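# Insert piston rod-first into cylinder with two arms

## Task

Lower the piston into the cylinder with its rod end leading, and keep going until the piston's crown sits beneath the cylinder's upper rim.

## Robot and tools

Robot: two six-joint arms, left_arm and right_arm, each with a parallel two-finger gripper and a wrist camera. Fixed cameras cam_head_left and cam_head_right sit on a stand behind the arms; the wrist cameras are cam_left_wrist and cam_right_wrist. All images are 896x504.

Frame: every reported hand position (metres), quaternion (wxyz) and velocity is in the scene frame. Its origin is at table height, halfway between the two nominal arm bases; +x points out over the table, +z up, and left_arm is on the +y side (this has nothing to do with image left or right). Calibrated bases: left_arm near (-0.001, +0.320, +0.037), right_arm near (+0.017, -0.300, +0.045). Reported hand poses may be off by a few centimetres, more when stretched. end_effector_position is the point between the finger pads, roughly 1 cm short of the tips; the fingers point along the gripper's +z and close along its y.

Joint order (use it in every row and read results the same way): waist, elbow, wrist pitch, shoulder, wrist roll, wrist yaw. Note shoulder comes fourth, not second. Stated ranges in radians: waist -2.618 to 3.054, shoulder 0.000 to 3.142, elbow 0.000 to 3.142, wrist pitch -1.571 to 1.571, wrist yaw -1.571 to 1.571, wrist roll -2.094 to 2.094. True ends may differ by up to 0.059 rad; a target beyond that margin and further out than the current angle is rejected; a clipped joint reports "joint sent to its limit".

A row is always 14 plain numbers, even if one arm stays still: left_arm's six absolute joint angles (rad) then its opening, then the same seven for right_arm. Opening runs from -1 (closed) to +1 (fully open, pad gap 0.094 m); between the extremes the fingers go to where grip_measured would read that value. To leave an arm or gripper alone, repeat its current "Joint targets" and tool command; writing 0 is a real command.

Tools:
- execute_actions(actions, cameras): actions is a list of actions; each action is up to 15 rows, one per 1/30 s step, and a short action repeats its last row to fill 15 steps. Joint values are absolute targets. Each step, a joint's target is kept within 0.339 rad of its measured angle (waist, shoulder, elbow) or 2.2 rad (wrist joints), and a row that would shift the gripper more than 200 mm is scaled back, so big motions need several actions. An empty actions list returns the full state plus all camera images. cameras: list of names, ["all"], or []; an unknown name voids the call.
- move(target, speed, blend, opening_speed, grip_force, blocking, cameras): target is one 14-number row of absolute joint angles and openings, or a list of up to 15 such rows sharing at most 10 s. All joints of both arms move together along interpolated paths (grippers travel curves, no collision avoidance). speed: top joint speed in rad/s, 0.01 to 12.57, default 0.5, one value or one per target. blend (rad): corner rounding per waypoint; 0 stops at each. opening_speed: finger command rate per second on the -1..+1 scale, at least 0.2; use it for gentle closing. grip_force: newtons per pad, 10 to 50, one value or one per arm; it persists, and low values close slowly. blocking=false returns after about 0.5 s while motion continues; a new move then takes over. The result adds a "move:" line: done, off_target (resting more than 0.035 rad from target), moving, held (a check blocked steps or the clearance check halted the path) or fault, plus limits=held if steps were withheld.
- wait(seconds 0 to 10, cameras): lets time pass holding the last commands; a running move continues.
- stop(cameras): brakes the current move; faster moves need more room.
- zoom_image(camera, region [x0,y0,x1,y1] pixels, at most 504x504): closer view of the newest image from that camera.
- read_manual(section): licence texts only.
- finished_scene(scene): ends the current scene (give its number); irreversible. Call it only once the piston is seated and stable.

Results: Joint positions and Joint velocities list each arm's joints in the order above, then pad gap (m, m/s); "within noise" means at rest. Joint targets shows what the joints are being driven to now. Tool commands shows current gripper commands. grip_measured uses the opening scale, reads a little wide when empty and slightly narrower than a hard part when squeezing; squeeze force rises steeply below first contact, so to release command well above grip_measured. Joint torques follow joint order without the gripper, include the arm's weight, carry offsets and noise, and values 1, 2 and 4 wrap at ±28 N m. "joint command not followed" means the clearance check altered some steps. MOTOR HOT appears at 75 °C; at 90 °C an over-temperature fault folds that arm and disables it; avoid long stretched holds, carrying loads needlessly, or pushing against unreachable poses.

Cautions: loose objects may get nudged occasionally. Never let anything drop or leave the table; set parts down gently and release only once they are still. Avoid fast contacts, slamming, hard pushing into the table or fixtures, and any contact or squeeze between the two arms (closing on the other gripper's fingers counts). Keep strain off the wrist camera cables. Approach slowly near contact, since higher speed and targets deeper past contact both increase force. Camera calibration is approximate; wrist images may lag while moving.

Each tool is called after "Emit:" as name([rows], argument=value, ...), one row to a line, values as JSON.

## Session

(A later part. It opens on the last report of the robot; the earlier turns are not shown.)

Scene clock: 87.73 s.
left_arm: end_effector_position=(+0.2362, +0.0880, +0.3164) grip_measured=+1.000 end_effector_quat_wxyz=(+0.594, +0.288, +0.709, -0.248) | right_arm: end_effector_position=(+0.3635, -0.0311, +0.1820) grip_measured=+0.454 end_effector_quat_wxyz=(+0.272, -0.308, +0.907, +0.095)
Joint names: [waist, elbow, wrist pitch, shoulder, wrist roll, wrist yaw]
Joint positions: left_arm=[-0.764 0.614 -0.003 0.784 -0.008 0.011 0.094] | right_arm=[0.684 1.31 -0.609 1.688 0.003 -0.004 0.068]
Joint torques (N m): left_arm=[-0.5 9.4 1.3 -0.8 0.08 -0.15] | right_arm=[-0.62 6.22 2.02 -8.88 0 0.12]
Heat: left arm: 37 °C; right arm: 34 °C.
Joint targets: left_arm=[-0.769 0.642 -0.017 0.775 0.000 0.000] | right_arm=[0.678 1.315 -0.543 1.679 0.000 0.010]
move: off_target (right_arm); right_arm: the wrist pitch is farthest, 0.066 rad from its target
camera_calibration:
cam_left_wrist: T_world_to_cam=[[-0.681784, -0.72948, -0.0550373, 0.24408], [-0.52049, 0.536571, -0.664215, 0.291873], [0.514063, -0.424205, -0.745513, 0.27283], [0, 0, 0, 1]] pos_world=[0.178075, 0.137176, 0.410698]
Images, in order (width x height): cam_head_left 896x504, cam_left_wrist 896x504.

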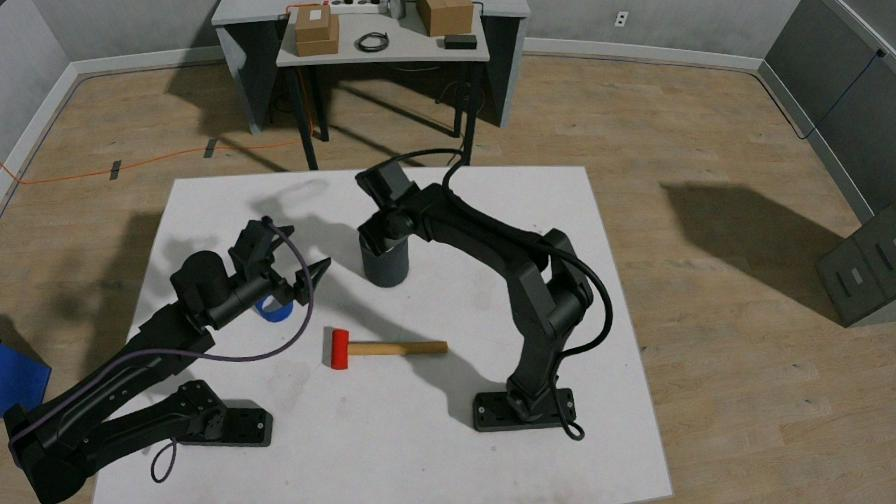

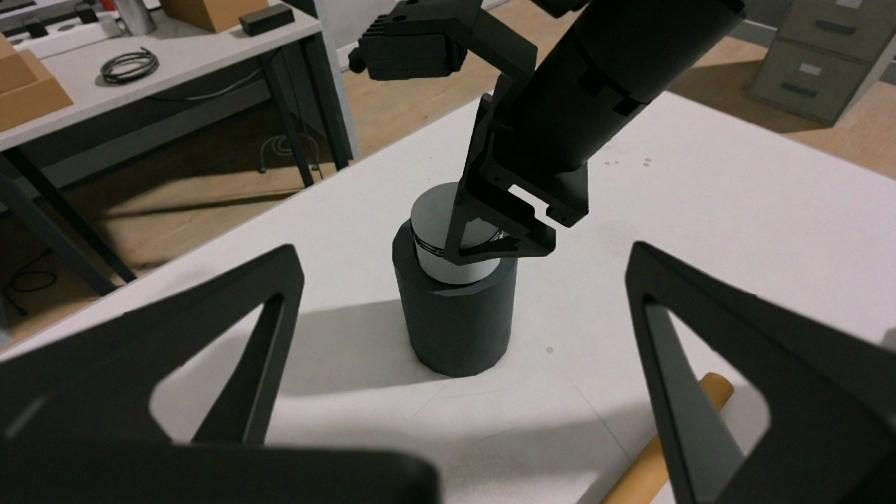

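Emit:
move(target=[-0.769, 0.642, -0.017, 0.775, 0.0, 0.0, 1.0, 0.6475, 1.39, -0.566, 1.6965, 0.0, 0.01, 0.3], speed=0.3, cameras=["cam_left_wrist"])

Emit:
zoom_image(camera="cam_left_wrist", region=[380, 160, 540, 310])

Scene clock: 93.10 s.
left_arm: end_effector_position=(+0.2362, +0.0880, +0.3164) grip_measured=+1.000 end_effector_quat_wxyz=(+0.594, +0.288, +0.709, -0.248) | right_arm: end_effector_position=(+0.3764, -0.0402, +0.1847) grip_measured=+0.454 end_effector_quat_wxyz=(+0.275, -0.293, +0.911, +0.090)
Joint names: [waist, elbow, wrist pitch, shoulder, wrist roll, wrist yaw]
Joint positions: left_arm=[-0.764 0.614 -0.003 0.784 -0.008 0.011 0.094] | right_arm=[0.651 1.336 -0.617 1.703 0.003 -0.003 0.068]
Joint torques (N m): left_arm=[-0.5 9.39 1.3 -0.79 0.09 -0.15] | right_arm=[-0.29 10.18 1.87 -8.81 -0.02 0.1]
Heat: left arm: 37 °C; right arm: 34 °C.
Joint targets: left_arm=[-0.769 0.642 -0.017 0.775 0.000 0.000] | right_arm=[0.647 1.390 -0.566 1.696 0.000 0.010]
move: off_target (right_arm); right_arm: the elbow is farthest, 0.054 rad from its target
camera_calibration:
cam_left_wrist: T_world_to_cam=[[-0.681784, -0.72948, -0.0550373, 0.24408], [-0.52049, 0.536571, -0.664215, 0.291873], [0.514063, -0.424205, -0.745513, 0.27283], [0, 0, 0, 1]] pos_world=[0.178075, 0.137176, 0.410698]
Images, in order (width x height): cam_left_wrist 896x504.

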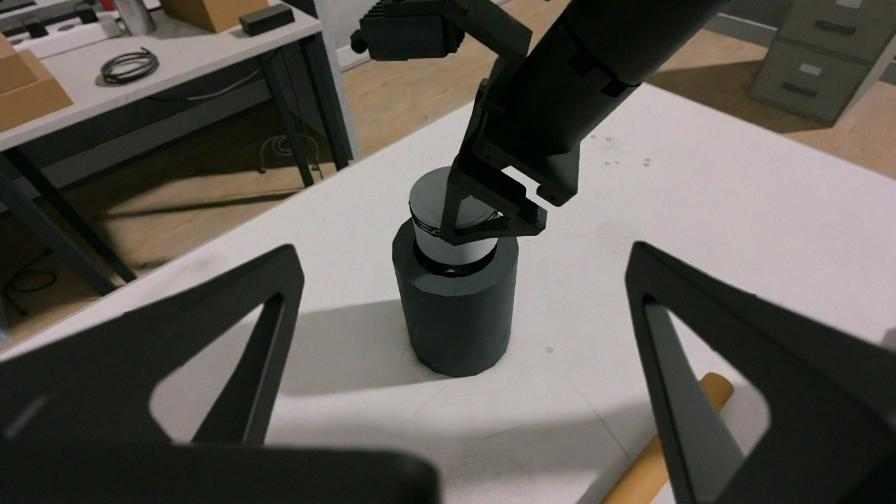

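Scaled by 3.150 from the camera's 896x504 image, which has a finer 1280x720 frame.

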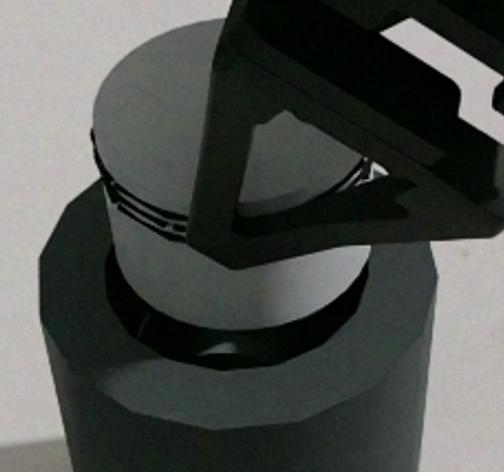

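Emit:
move(target=[-0.769, 0.642, -0.017, 0.775, 0.0, 0.0, 1.0, 0.6475, 1.312, -0.52, 1.70, 0.0, 0.01, 0.3], speed=0.2, cameras=["cam_left_wrist"])

Emit:
zoom_image(camera="cam_left_wrist", region=[380, 180, 540, 310])

Scene clock: 96.83 s.
left_arm: end_effector_position=(+0.2362, +0.0880, +0.3164) grip_measured=+1.000 end_effector_quat_wxyz=(+0.594, +0.288, +0.709, -0.248) | right_arm: end_effector_position=(+0.3767, -0.0399, +0.1786) grip_measured=+0.454 end_effector_quat_wxyz=(+0.277, -0.292, +0.911, +0.091)
Joint names: [waist, elbow, wrist pitch, shoulder, wrist roll, wrist yaw]
Joint positions: left_arm=[-0.764 0.614 -0.003 0.784 -0.008 0.011 0.094] | right_arm=[0.651 1.31 -0.585 1.704 0.003 -0.003 0.068]
Joint torques (N m): left_arm=[-0.5 9.4 1.29 -0.77 0.08 -0.15] | right_arm=[-0.4 6.05 2.03 -8.64 0 0.13]
Heat: left arm: 37 °C; right arm: 34 °C.
Joint targets: left_arm=[-0.769 0.642 -0.017 0.775 0.000 0.000] | right_arm=[0.647 1.312 -0.520 1.700 0.000 0.010]
move: off_target (right_arm); right_arm: the wrist pitch is farthest, 0.065 rad from its target
camera_calibration:
cam_left_wrist: T_world_to_cam=[[-0.681784, -0.72948, -0.0550373, 0.24408], [-0.52049, 0.536571, -0.664215, 0.291873], [0.514063, -0.424205, -0.745513, 0.27283], [0, 0, 0, 1]] pos_world=[0.178075, 0.137176, 0.410698]
Images, in order (width x height): cam_left_wrist 896x504.

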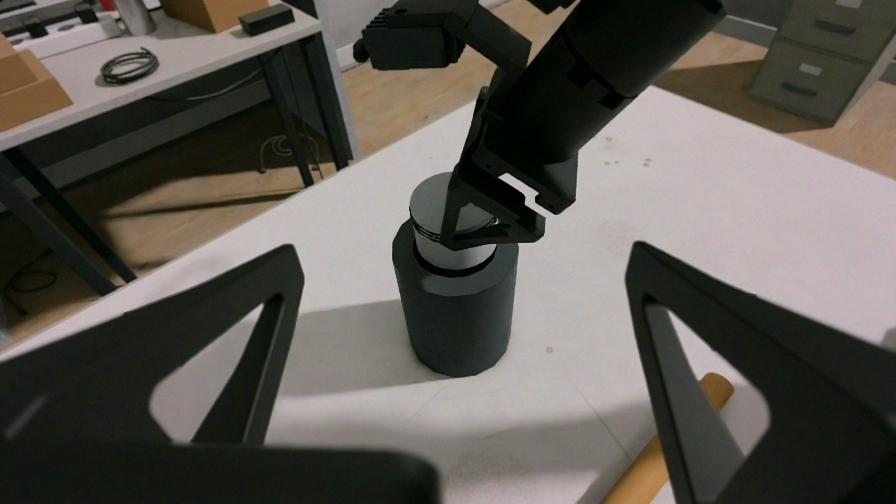

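Scaled by 3.150 from the camera's 896x504 image, which has a finer 1280x720 frame.

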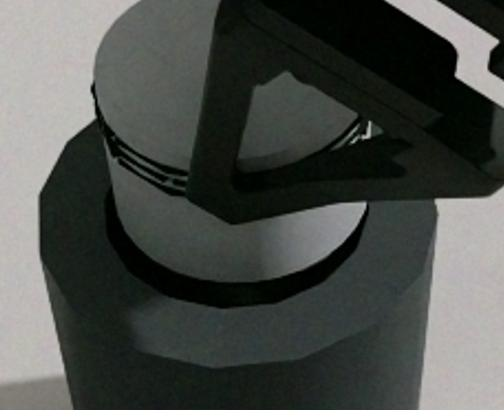

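Emit:
move(target=[-0.769, 0.642, -0.017, 0.775, 0.0, 0.0, 1.0, 0.6475, 1.288, -0.493, 1.7025, 0.0, 0.01, 0.3], speed=0.2, cameras=["cam_left_wrist"])

Emit:
zoom_image(camera="cam_left_wrist", region=[380, 180, 540, 310])

Scene clock: 98.80 s.
left_arm: end_effector_position=(+0.2362, +0.0880, +0.3164) grip_measured=+1.000 end_effector_quat_wxyz=(+0.594, +0.288, +0.709, -0.248) | right_arm: end_effector_position=(+0.3797, -0.0379, +0.1772) grip_measured=+0.454 end_effector_quat_wxyz=(+0.287, -0.292, +0.908, +0.094)
Joint names: [waist, elbow, wrist pitch, shoulder, wrist roll, wrist yaw]
Joint positions: left_arm=[-0.764 0.614 -0.003 0.784 -0.008 0.011 0.094] | right_arm=[0.651 1.293 -0.547 1.704 0.002 -0.002 0.068]
Joint torques (N m): left_arm=[-0.51 9.4 1.29 -0.8 0.09 -0.14] | right_arm=[-0.34 5.52 1.92 -8.42 -0.01 0.11]
Heat: left arm: 37 °C; right arm: 34 °C.
Joint targets: left_arm=[-0.769 0.642 -0.017 0.775 0.000 0.000] | right_arm=[0.647 1.288 -0.493 1.703 0.000 0.010]
move: off_target (right_arm); right_arm: the wrist pitch is farthest, 0.054 rad from its target
camera_calibration:
cam_left_wrist: T_world_to_cam=[[-0.681784, -0.72948, -0.0550373, 0.24408], [-0.52049, 0.536571, -0.664215, 0.291873], [0.514063, -0.424205, -0.745513, 0.27283], [0, 0, 0, 1]] pos_world=[0.178075, 0.137176, 0.410698]
Images, in order (width x height): cam_left_wrist 896x504.

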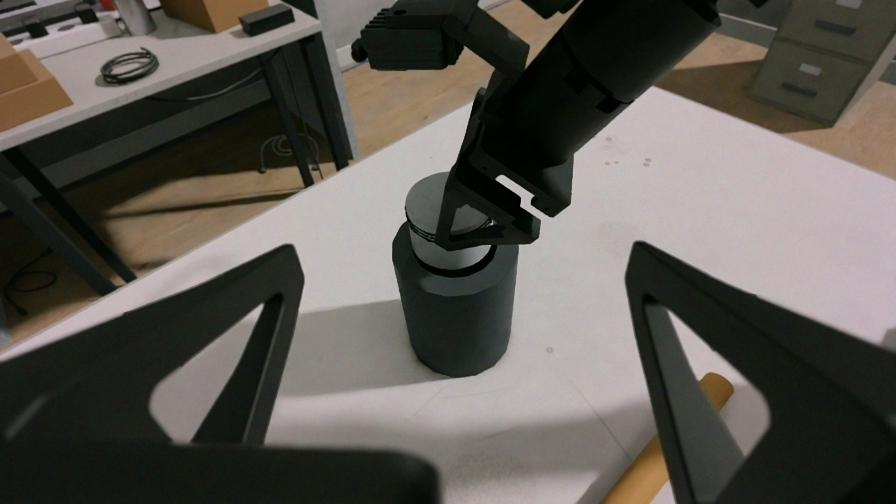

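Scaled by 3.150 from the camera's 896x504 image, which has a finer 1280x720 frame.

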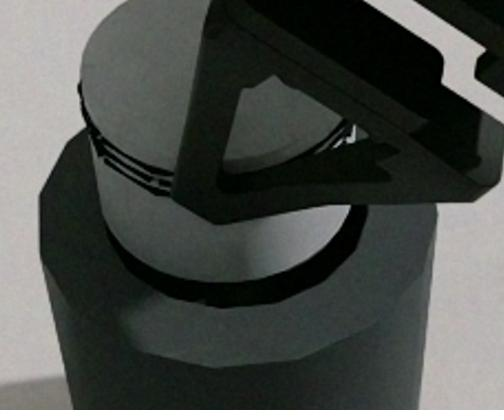

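Emit:
move(target=[-0.769, 0.642, -0.017, 0.775, 0.0, 0.0, 1.0, 0.6475, 1.288, -0.514, 1.716, 0.0, 0.01, 0.3], speed=0.2, cameras=["cam_left_wrist"])

Emit:
zoom_image(camera="cam_left_wrist", region=[380, 180, 540, 310])

Scene clock: 100.83 s.
left_arm: end_effector_position=(+0.2362, +0.0880, +0.3164) grip_measured=+1.000 end_effector_quat_wxyz=(+0.594, +0.288, +0.709, -0.248) | right_arm: end_effector_position=(+0.3798, -0.0379, +0.1770) grip_measured=+0.454 end_effector_quat_wxyz=(+0.287, -0.292, +0.908, +0.094)
Joint names: [waist, elbow, wrist pitch, shoulder, wrist roll, wrist yaw]
Joint positions: left_arm=[-0.764 0.614 -0.003 0.784 -0.008 0.011 0.094] | right_arm=[0.651 1.293 -0.547 1.705 0.002 -0.002 0.068]
Joint torques (N m): left_arm=[-0.5 9.4 1.3 -0.79 0.09 -0.14] | right_arm=[-0.34 5.52 1.67 -7.36 -0.01 0.11]
Heat: left arm: 37 °C; right arm: 34 °C.
Joint targets: left_arm=[-0.769 0.642 -0.017 0.775 0.000 0.000] | right_arm=[0.647 1.288 -0.514 1.716 0.000 0.010]
move: done
camera_calibration:
cam_left_wrist: T_world_to_cam=[[-0.681784, -0.72948, -0.0550373, 0.24408], [-0.52049, 0.536571, -0.664215, 0.291873], [0.514063, -0.424205, -0.745513, 0.27283], [0, 0, 0, 1]] pos_world=[0.178075, 0.137176, 0.410698]
Images, in order (width x height): cam_left_wrist 896x504.

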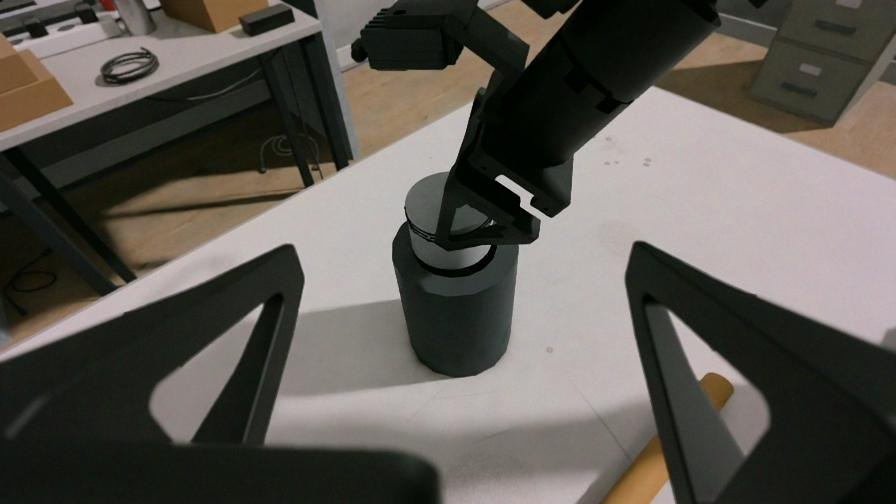

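Scaled by 3.150 from the camera's 896x504 image, which has a finer 1280x720 frame.

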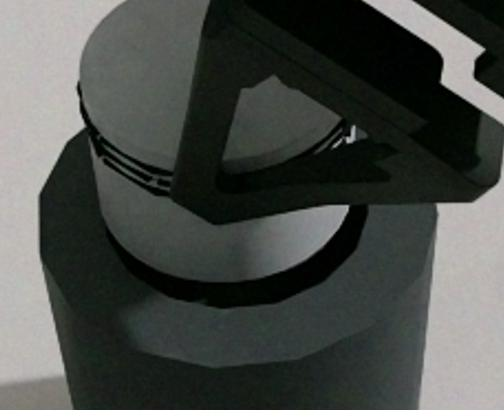

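Emit:
move([
  [-0.1, 0.714, 0.406, 1.195, 0.0, 0.3, 1.0, 0.6475, 1.288, -0.514, 1.716, 0.0, 0.01, 0.3],
  [0.069, 0.81, 0.829, 1.615, 0.0, 1.459, 1.0, 0.6475, 1.288, -0.514, 1.716, 0.0, 0.01, 0.3],
], speed=1.2, blend=[0.15, 0], cameras=["cam_left_wrist"])

Emit:
zoom_image(camera="cam_left_wrist", region=[300, 100, 600, 350])

Scene clock: 113.27 s.
left_arm: end_effector_position=(+0.3411, +0.1612, +0.2810) grip_measured=+1.000 end_effector_quat_wxyz=(+0.542, +0.449, +0.546, -0.454) | right_arm: end_effector_position=(+0.3798, -0.0379, +0.1770) grip_measured=+0.454 end_effector_quat_wxyz=(+0.287, -0.292, +0.908, +0.094)
Joint names: [waist, elbow, wrist pitch, shoulder, wrist roll, wrist yaw]
Joint positions: left_arm=[0.064 0.783 0.816 1.601 -0.006 1.442 0.094] | right_arm=[0.651 1.293 -0.547 1.705 0.002 -0.002 0.068]
Joint torques (N m): left_arm=[0.49 8.12 1.02 -4.62 0.07 0.15] | right_arm=[-0.29 5.65 1.7 -7.34 -0.02 0.11]
Heat: left arm: 38 °C; right arm: 34 °C.
Joint targets: left_arm=[0.069 0.810 0.829 1.615 0.000 1.459] | right_arm=[0.647 1.288 -0.514 1.716 0.000 0.010]
move: done
camera_calibration:
cam_left_wrist: T_world_to_cam=[[-0.973697, -0.222317, -0.0498908, 0.383448], [-0.100168, 0.614351, -0.782648, 0.161145], [0.204646, -0.757065, -0.620461, 0.347616], [0, 0, 0, 1]] pos_world=[0.318365, 0.249416, 0.360933]
Images, in order (width x height): cam_left_wrist 896x504.

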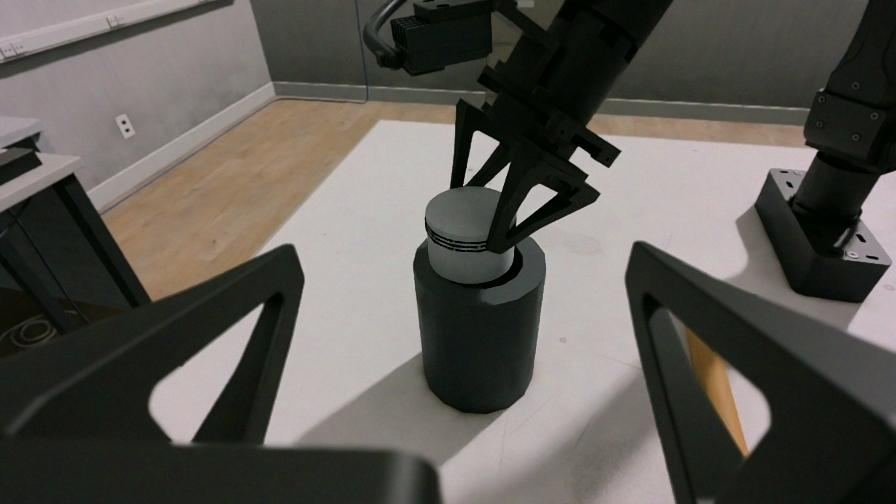

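Scaled by 1.680 from the camera's 896x504 image, which has a finer 1280x720 frame.

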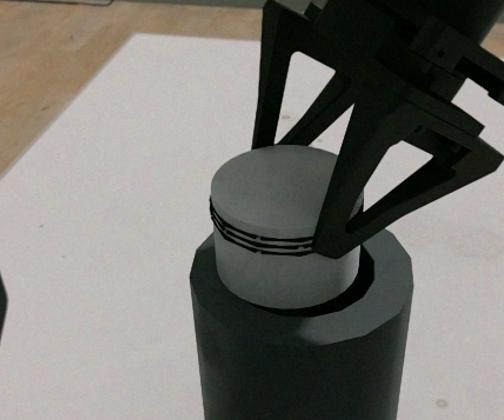

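Emit:
move(target=[0.069, 0.81, 0.829, 1.615, 0.0, 1.459, 1.0, 0.673, 1.372, -0.543, 1.645, 0.0, 0.01, 0.3], speed=0.3, cameras=["cam_left_wrist"])

Emit:
zoom_image(camera="cam_left_wrist", region=[390, 160, 570, 310])

Scene clock: 117.20 s.
left_arm: end_effector_position=(+0.3411, +0.1612, +0.2810) grip_measured=+1.000 end_effector_quat_wxyz=(+0.542, +0.449, +0.546, -0.454) | right_arm: end_effector_position=(+0.3722, -0.0338, +0.1814) grip_measured=+0.454 end_effector_quat_wxyz=(+0.278, -0.301, +0.908, +0.093)
Joint names: [waist, elbow, wrist pitch, shoulder, wrist roll, wrist yaw]
Joint positions: left_arm=[0.064 0.783 0.816 1.601 -0.006 1.443 0.094] | right_arm=[0.669 1.316 -0.592 1.701 0.001 0 0.068]
Joint torques (N m): left_arm=[0.49 8.1 1.02 -4.6 0.06 0.16] | right_arm=[0.43 10.29 1.88 -13.55 0 0.12]
Heat: left arm: 37 °C; right arm: 34 °C.
Joint targets: left_arm=[0.069 0.810 0.829 1.615 0.000 1.459] | right_arm=[0.673 1.372 -0.543 1.645 0.000 0.010]
move: off_target (right_arm); right_arm: the shoulder is farthest, 0.056 rad from its target
camera_calibration:
cam_left_wrist: T_world_to_cam=[[-0.973761, -0.222033, -0.0499091, 0.383404], [-0.0999703, 0.614364, -0.782664, 0.161084], [0.20444, -0.757138, -0.620441, 0.347693], [0, 0, 0, 1]] pos_world=[0.318365, 0.249416, 0.360933]
Images, in order (width x height): cam_left_wrist 896x504.

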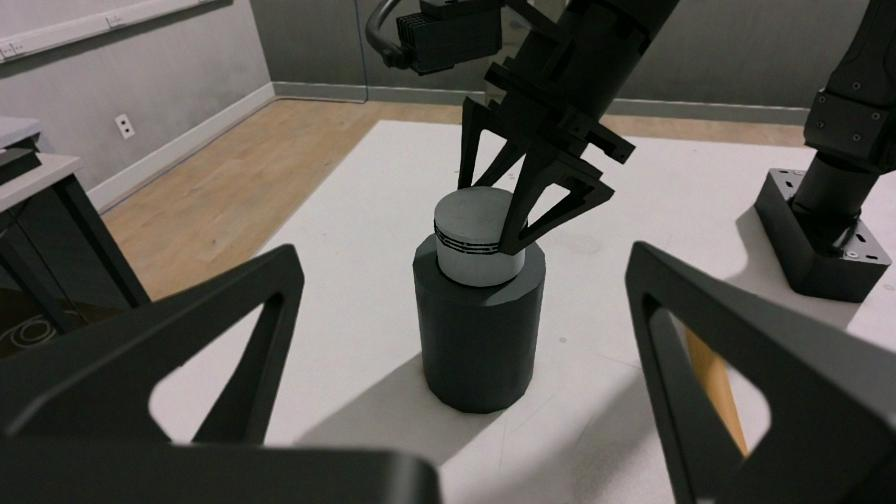

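Scaled by 2.800 from the camera's 896x504 image, which has a finer 1280x720 frame.

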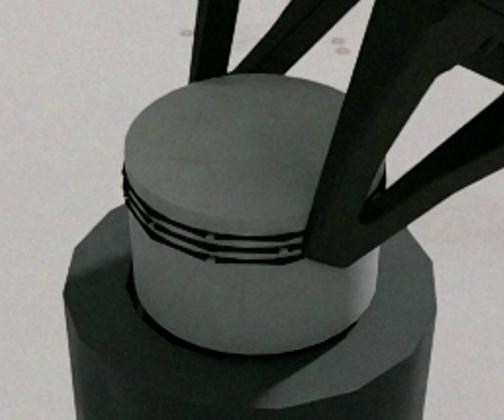

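Emit:
zoom_image(camera="cam_left_wrist", region=[405, 210, 555, 320])

Scaled by 3.360 from the camera's 896x504 image, which has a finer 1280x720 frame.

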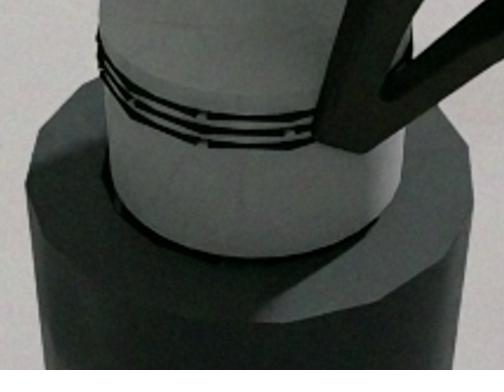

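Emit:
move(target=[0.069, 0.81, 0.829, 1.615, 0.0, 1.459, 1.0, 0.6575, 1.372, -0.543, 1.645, 0.0, 0.01, 0.3], speed=0.2, cameras=["cam_left_wrist"])

Emit:
zoom_image(camera="cam_left_wrist", region=[405, 210, 555, 320])

Scene clock: 124.57 s.
left_arm: end_effector_position=(+0.3411, +0.1612, +0.2810) grip_measured=+1.000 end_effector_quat_wxyz=(+0.542, +0.449, +0.546, -0.454) | right_arm: end_effector_position=(+0.3736, -0.0358, +0.1813) grip_measured=+0.454 end_effector_quat_wxyz=(+0.278, -0.298, +0.908, +0.092)
Joint names: [waist, elbow, wrist pitch, shoulder, wrist roll, wrist yaw]
Joint positions: left_arm=[0.064 0.783 0.816 1.601 -0.006 1.443 0.094] | right_arm=[0.664 1.316 -0.592 1.701 0.001 0 0.068]
Joint torques (N m): left_arm=[0.49 8.1 1.02 -4.6 0.07 0.16] | right_arm=[-0.55 10.28 1.87 -13.42 -0.02 0.1]
Heat: left arm: 37 °C; right arm: 35 °C.
Joint targets: left_arm=[0.069 0.810 0.829 1.615 0.000 1.459] | right_arm=[0.658 1.372 -0.543 1.645 0.000 0.010]
move: off_target (right_arm); right_arm: the shoulder is farthest, 0.056 rad from its target
camera_calibration:
cam_left_wrist: T_world_to_cam=[[-0.973761, -0.222033, -0.0499091, 0.383404], [-0.0999703, 0.614364, -0.782664, 0.161084], [0.20444, -0.757138, -0.620441, 0.347693], [0, 0, 0, 1]] pos_world=[0.318365, 0.249416, 0.360933]
Images, in order (width x height): cam_left_wrist 896x504.

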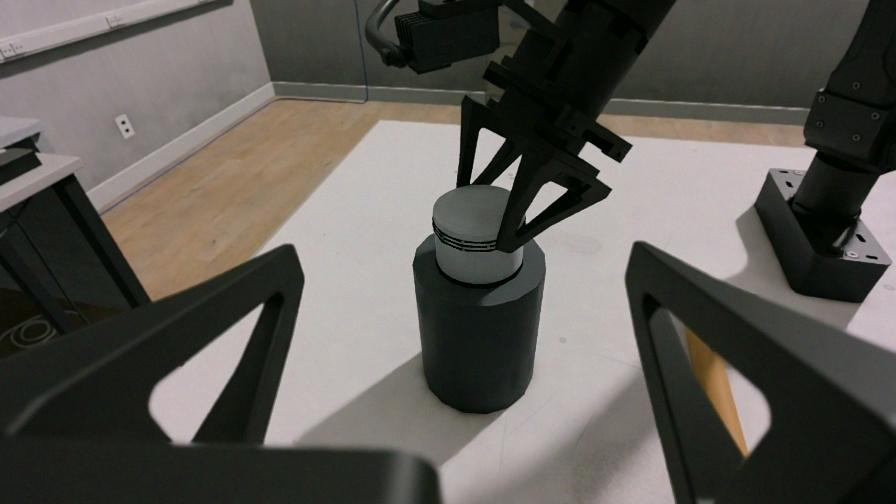

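Scaled by 3.360 from the camera's 896x504 image, which has a finer 1280x720 frame.

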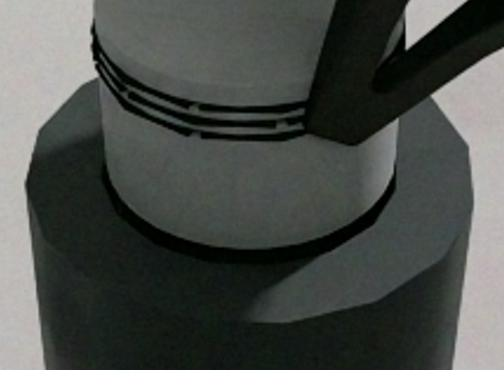

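Emit:
move(target=[0.069, 0.81, 0.829, 1.615, 0.0, 1.459, 1.0, 0.6575, 1.32, -0.53, 1.697, 0.0, 0.01, 0.3], speed=0.2, cameras=[])

Scene clock: 126.30 s.
left_arm: end_effector_position=(+0.3411, +0.1612, +0.2810) grip_measured=+1.000 end_effector_quat_wxyz=(+0.542, +0.449, +0.546, -0.454) | right_arm: end_effector_position=(+0.3736, -0.0358, +0.1813) grip_measured=+0.454 end_effector_quat_wxyz=(+0.278, -0.298, +0.908, +0.092)
Joint names: [waist, elbow, wrist pitch, shoulder, wrist roll, wrist yaw]
Joint positions: left_arm=[0.064 0.783 0.816 1.601 -0.006 1.443 0.094] | right_arm=[0.664 1.316 -0.592 1.701 0.001 0 0.068]
Joint torques (N m): left_arm=[0.47 8.1 1.02 -4.62 0.07 0.16] | right_arm=[-0.62 6.15 2.01 -8.57 -0.01 0.11]
Heat: left arm: 37 °C; right arm: 35 °C.
Joint targets: left_arm=[0.069 0.810 0.829 1.615 0.000 1.459] | right_arm=[0.658 1.320 -0.530 1.697 0.000 0.010]
move: off_target (right_arm); right_arm: the wrist pitch is farthest, 0.062 rad from its target
No camera images: "cameras" was empty.

Emit:
move(target=[0.069, 0.81, 0.829, 1.615, 0.0, 1.459, 1.0, 0.6575, 1.2815, -0.486, 1.706, 0.0, 0.01, 0.3], speed=0.06, cameras=["cam_left_wrist"])

Emit:
zoom_image(camera="cam_left_wrist", region=[405, 190, 555, 320])

Scene clock: 128.17 s.
left_arm: end_effector_position=(+0.3411, +0.1612, +0.2810) grip_measured=+1.000 end_effector_quat_wxyz=(+0.542, +0.449, +0.546, -0.454) | right_arm: end_effector_position=(+0.3740, -0.0354, +0.1694) grip_measured=+0.454 end_effector_quat_wxyz=(+0.277, -0.299, +0.909, +0.092)
Joint names: [waist, elbow, wrist pitch, shoulder, wrist roll, wrist yaw]
Joint positions: left_arm=[0.064 0.783 0.816 1.601 -0.006 1.443 0.094] | right_arm=[0.664 1.281 -0.548 1.711 0.001 -0.001 0.068]
Joint torques (N m): left_arm=[0.49 8.1 1.02 -4.6 0.07 0.16] | right_arm=[-0.57 5.91 2 -8.76 0.01 0.11]
Heat: left arm: 36 °C; right arm: 35 °C.
Joint targets: left_arm=[0.069 0.810 0.829 1.615 0.000 1.459] | right_arm=[0.658 1.281 -0.486 1.706 0.000 0.010]
move: off_target (right_arm); right_arm: the wrist pitch is farthest, 0.062 rad from its target
camera_calibration:
cam_left_wrist: T_world_to_cam=[[-0.973761, -0.222033, -0.0499091, 0.383404], [-0.0999703, 0.614364, -0.782664, 0.161084], [0.20444, -0.757138, -0.620441, 0.347693], [0, 0, 0, 1]] pos_world=[0.318365, 0.249416, 0.360933]
Images, in order (width x height): cam_left_wrist 896x504.

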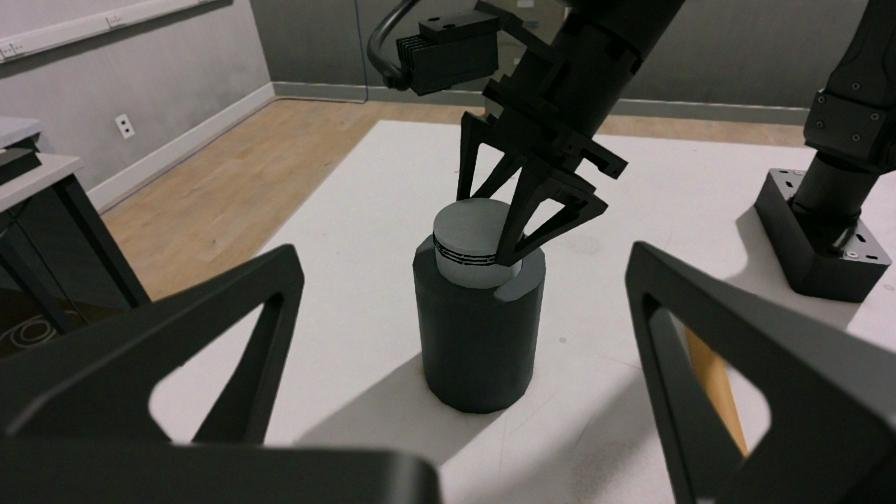

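Scaled by 3.360 from the camera's 896x504 image, which has a finer 1280x720 frame.

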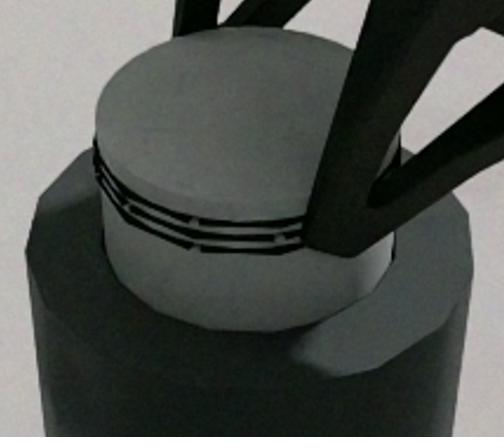

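Emit:
move(target=[0.069, 0.81, 0.829, 1.615, 0.0, 1.459, 1.0, 0.6575, 1.244, -0.442, 1.7125, 0.0, 0.01, 0.3], speed=0.06, cameras=["cam_left_wrist", "cam_right_wrist"])

Emit:
zoom_image(camera="cam_left_wrist", region=[405, 190, 555, 320])

Scene clock: 130.60 s.
left_arm: end_effector_position=(+0.3411, +0.1612, +0.2810) grip_measured=+1.000 end_effector_quat_wxyz=(+0.542, +0.449, +0.546, -0.454) | right_arm: end_effector_position=(+0.3739, -0.0354, +0.1593) grip_measured=+0.454 end_effector_quat_wxyz=(+0.279, -0.299, +0.908, +0.092)
Joint names: [waist, elbow, wrist pitch, shoulder, wrist roll, wrist yaw]
Joint positions: left_arm=[0.064 0.783 0.816 1.601 -0.006 1.443 0.094] | right_arm=[0.664 1.244 -0.502 1.717 0.001 -0.001 0.068]
Joint torques (N m): left_arm=[0.49 8.12 1.02 -4.6 0.06 0.16] | right_arm=[-0.54 5.78 1.99 -8.64 0 0.11]
Heat: left arm: 36 °C; right arm: 35 °C.
Joint targets: left_arm=[0.069 0.810 0.829 1.615 0.000 1.459] | right_arm=[0.658 1.244 -0.442 1.713 0.000 0.010]
move: off_target (right_arm); right_arm: the wrist pitch is farthest, 0.060 rad from its target
camera_calibration:
cam_left_wrist: T_world_to_cam=[[-0.973761, -0.222033, -0.0499091, 0.383404], [-0.0999703, 0.614364, -0.782664, 0.161084], [0.20444, -0.757138, -0.620441, 0.347693], [0, 0, 0, 1]] pos_world=[0.318365, 0.249416, 0.360933]
cam_right_wrist: T_world_to_cam=[[0.582293, -0.811345, -0.0515135, -0.23853], [-0.807599, -0.584555, 0.0779703, 0.276666], [-0.0933733, -0.00379925, -0.995624, 0.317123], [0, 0, 0, 1]] pos_world=[0.39194, -0.0305993, 0.281876]
Images, in order (width x height): cam_left_wrist 896x504, cam_right_wrist 896x504.

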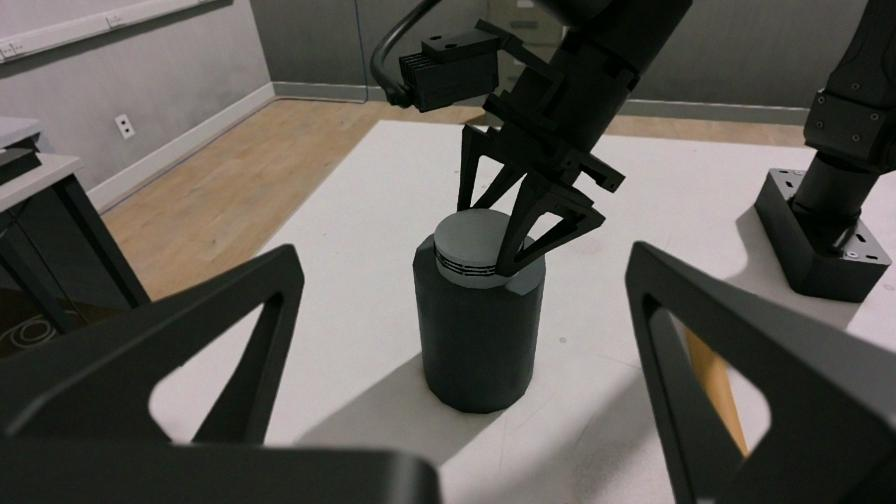

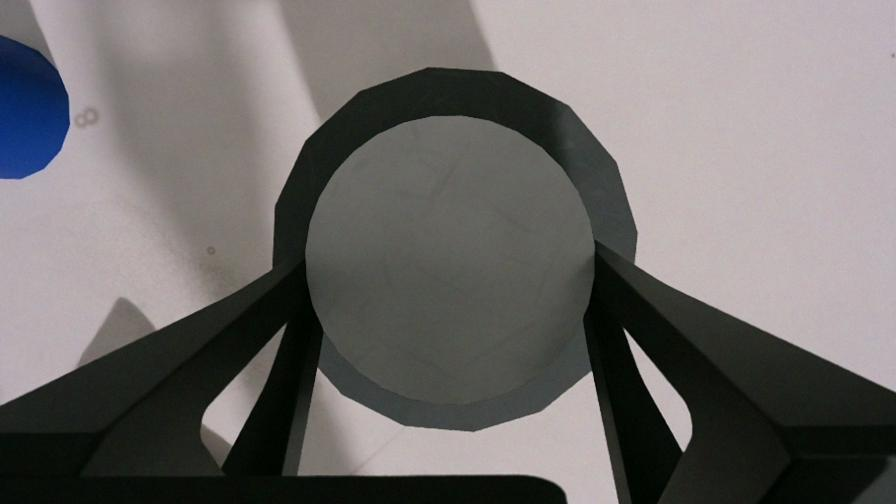

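Scaled by 3.360 from the camera's 896x504 image, which has a finer 1280x720 frame.

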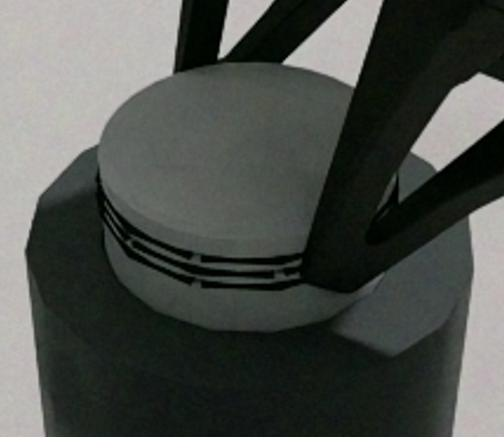

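Emit:
move(target=[0.069, 0.81, 0.829, 1.615, 0.0, 1.459, 1.0, 0.6575, 1.244, -0.442, 1.7125, 0.0, 0.01, 0.55], speed=0.1, opening_speed=0.2, cameras=["cam_left_wrist", "cam_right_wrist"])

Emit:
zoom_image(camera="cam_left_wrist", region=[405, 190, 555, 320])

Scene clock: 139.17 s.
left_arm: end_effector_position=(+0.3411, +0.1612, +0.2810) grip_measured=+1.000 end_effector_quat_wxyz=(+0.542, +0.449, +0.546, -0.454) | right_arm: end_effector_position=(+0.3811, -0.0301, +0.1656) grip_measured=+0.548 end_effector_quat_wxyz=(+0.299, -0.297, +0.902, +0.099)
Joint names: [waist, elbow, wrist pitch, shoulder, wrist roll, wrist yaw]
Joint positions: left_arm=[0.064 0.783 0.816 1.601 -0.006 1.443 0.094] | right_arm=[0.664 1.244 -0.458 1.717 0.001 -0.001 0.073]
Joint torques (N m): left_arm=[0.49 8.1 1.02 -4.6 0.07 0.16] | right_arm=[-0.51 5.94 1.52 -8.66 0.01 0.12]
Heat: left arm: 36 °C; right arm: 35 °C.
Joint targets: left_arm=[0.069 0.810 0.829 1.615 0.000 1.459] | right_arm=[0.658 1.244 -0.442 1.713 0.000 0.010]
move: done
camera_calibration:
cam_left_wrist: T_world_to_cam=[[-0.973761, -0.222033, -0.0499091, 0.383404], [-0.0999703, 0.614364, -0.782664, 0.161084], [0.20444, -0.757138, -0.620441, 0.347693], [0, 0, 0, 1]] pos_world=[0.318365, 0.249416, 0.360933]
cam_right_wrist: T_world_to_cam=[[0.584101, -0.81001, -0.0520628, -0.238568], [-0.809592, -0.585997, 0.0341822, 0.293124], [-0.0581965, 0.0221838, -0.998059, 0.31195], [0, 0, 0, 1]] pos_world=[0.394813, -0.0283929, 0.288905]
Images, in order (width x height): cam_left_wrist 896x504, cam_right_wrist 896x504.

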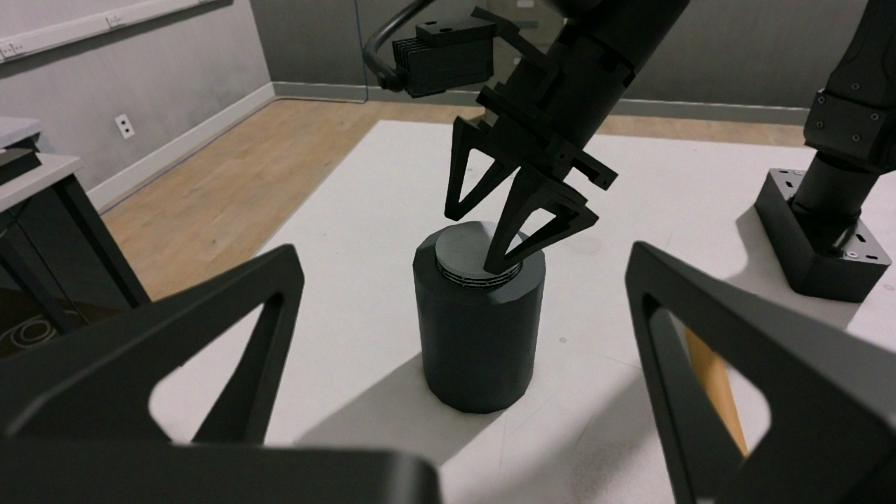

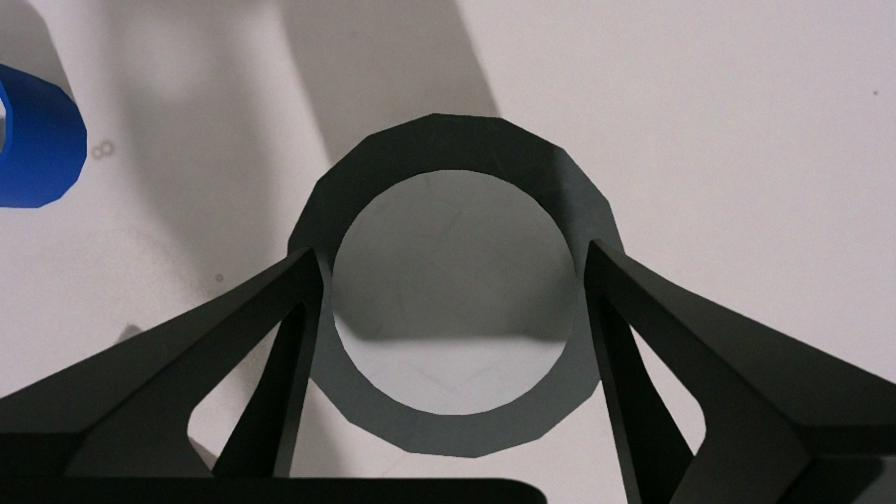

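Scaled by 3.360 from the camera's 896x504 image, which has a finer 1280x720 frame.

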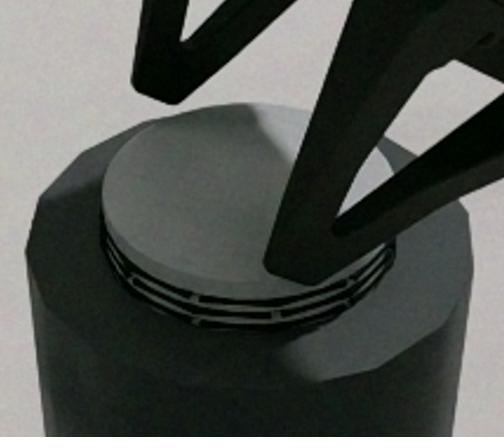

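Emit:
move([
  [0.069, 0.81, 0.829, 1.615, 0.0, 1.459, 1.0, 0.6575, 1.888, -1.11, 1.965, 0.0, 0.005, 0.8],
  [0.069, 0.81, 0.829, 1.615, 0.0, 1.459, 1.0, 0.6575, 1.888, -1.11, 1.965, 0.0, 0.005, -1.0],
], speed=0.6, cameras=["cam_left_wrist", "cam_right_wrist"])

Emit:
zoom_image(camera="cam_left_wrist", region=[405, 190, 555, 320])

Scene clock: 145.77 s.
left_arm: end_effector_position=(+0.3411, +0.1612, +0.2810) grip_measured=+1.000 end_effector_quat_wxyz=(+0.542, +0.449, +0.546, -0.454) | right_arm: end_effector_position=(+0.3844, -0.0277, +0.2112) grip_measured=-0.978 end_effector_quat_wxyz=(+0.174, -0.307, +0.934, +0.058)
Joint names: [waist, elbow, wrist pitch, shoulder, wrist roll, wrist yaw]
Joint positions: left_arm=[0.064 0.783 0.816 1.601 -0.006 1.443 0.094] | right_arm=[0.664 1.855 -1.107 1.951 0.001 -0.001 0.001]
Joint torques (N m): left_arm=[0.49 8.1 1.02 -4.6 0.07 0.16] | right_arm=[-0.46 8.28 0.85 -8.9 0.01 0.06]
Heat: left arm: 36 °C; right arm: 35 °C.
Joint targets: left_arm=[0.069 0.810 0.829 1.615 0.000 1.459] | right_arm=[0.658 1.888 -1.110 1.965 0.000 0.005]
move: done
camera_calibration:
cam_left_wrist: T_world_to_cam=[[-0.973761, -0.222033, -0.0499091, 0.383404], [-0.0999703, 0.614364, -0.782664, 0.161084], [0.20444, -0.757138, -0.620441, 0.347693], [0, 0, 0, 1]] pos_world=[0.318365, 0.249416, 0.360933]
cam_right_wrist: T_world_to_cam=[[0.573158, -0.81809, -0.0470909, -0.233278], [-0.772548, -0.558626, 0.301838, 0.225563], [-0.273237, -0.136621, -0.952196, 0.426055], [0, 0, 0, 1]] pos_world=[0.424377, -0.00662918, 0.326619]
Images, in order (width x height): cam_left_wrist 896x504, cam_right_wrist 896x504.

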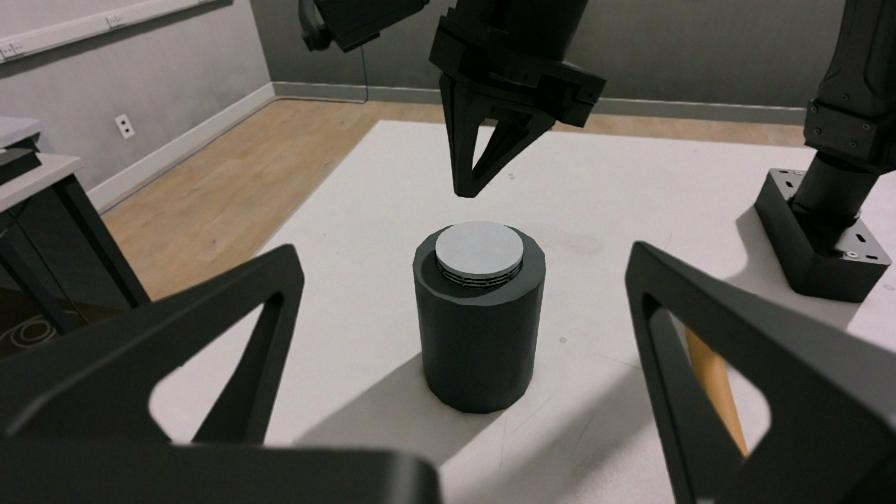

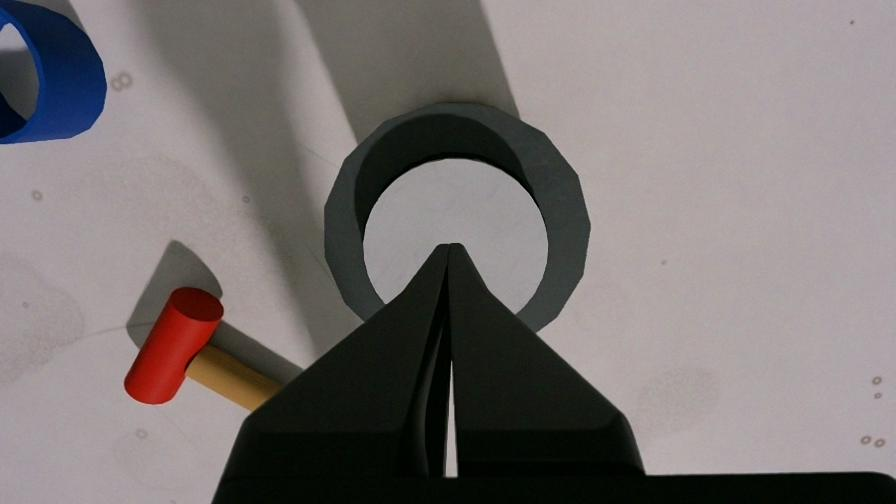

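Scaled by 3.360 from the camera's 896x504 image, which has a finer 1280x720 frame.

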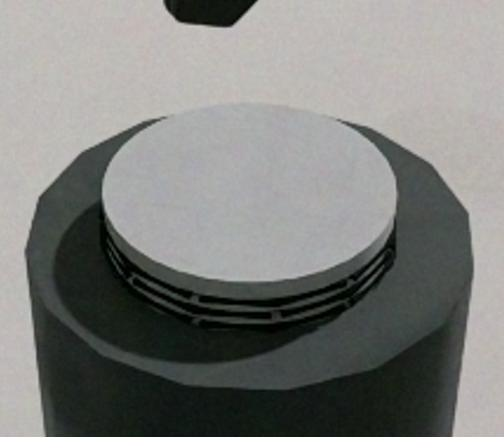

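Emit:
move(target=[0.069, 0.81, 0.829, 1.615, 0.0, 1.459, 1.0, 0.6575, 1.738, -1.018, 1.991, 0.0, 0.005, -1.0], speed=0.25, cameras=["cam_left_wrist"])

Emit:
zoom_image(camera="cam_left_wrist", region=[405, 170, 555, 310])

Scene clock: 150.30 s.
left_arm: end_effector_position=(+0.3411, +0.1612, +0.2810) grip_measured=+1.000 end_effector_quat_wxyz=(+0.542, +0.449, +0.546, -0.454) | right_arm: end_effector_position=(+0.3803, -0.0307, +0.1680) grip_measured=-0.980 end_effector_quat_wxyz=(+0.144, -0.309, +0.939, +0.048)
Joint names: [waist, elbow, wrist pitch, shoulder, wrist roll, wrist yaw]
Joint positions: left_arm=[0.064 0.783 0.816 1.601 -0.006 1.443 0.094] | right_arm=[0.664 1.747 -1.033 1.982 0.001 -0.001 0.001]
Joint torques (N m): left_arm=[0.49 8.12 1.02 -4.6 0.07 0.16] | right_arm=[-0.49 4.98 0.94 -9.58 0 0.06]
Heat: left arm: 36 °C; right arm: 34 °C.
Joint targets: left_arm=[0.069 0.810 0.829 1.615 0.000 1.459] | right_arm=[0.658 1.738 -1.018 1.991 0.000 0.005]
move: done
camera_calibration:
cam_left_wrist: T_world_to_cam=[[-0.973761, -0.222033, -0.0499091, 0.383404], [-0.0999703, 0.614364, -0.782664, 0.161084], [0.20444, -0.757138, -0.620441, 0.347693], [0, 0, 0, 1]] pos_world=[0.318365, 0.249416, 0.360933]
Images, in order (width x height): cam_left_wrist 896x504.

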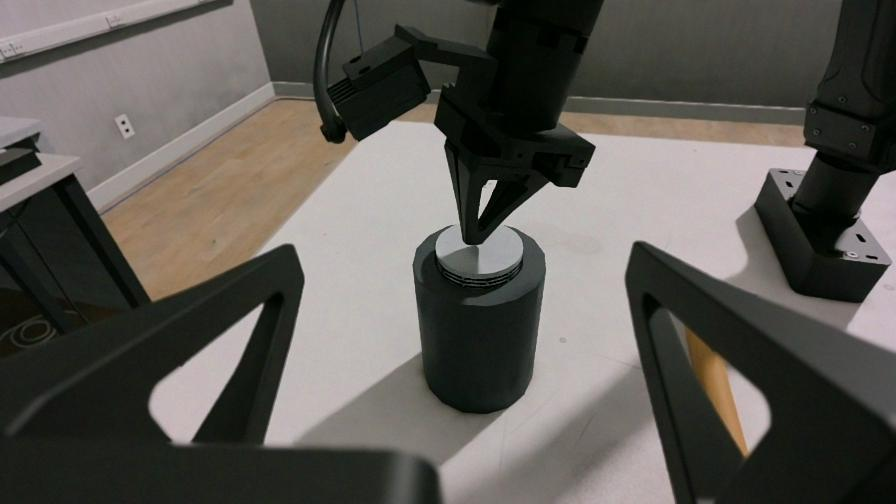

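Scaled by 3.360 from the camera's 896x504 image, which has a finer 1280x720 frame.

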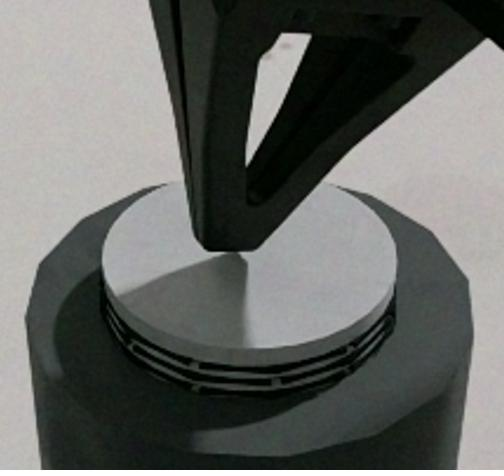

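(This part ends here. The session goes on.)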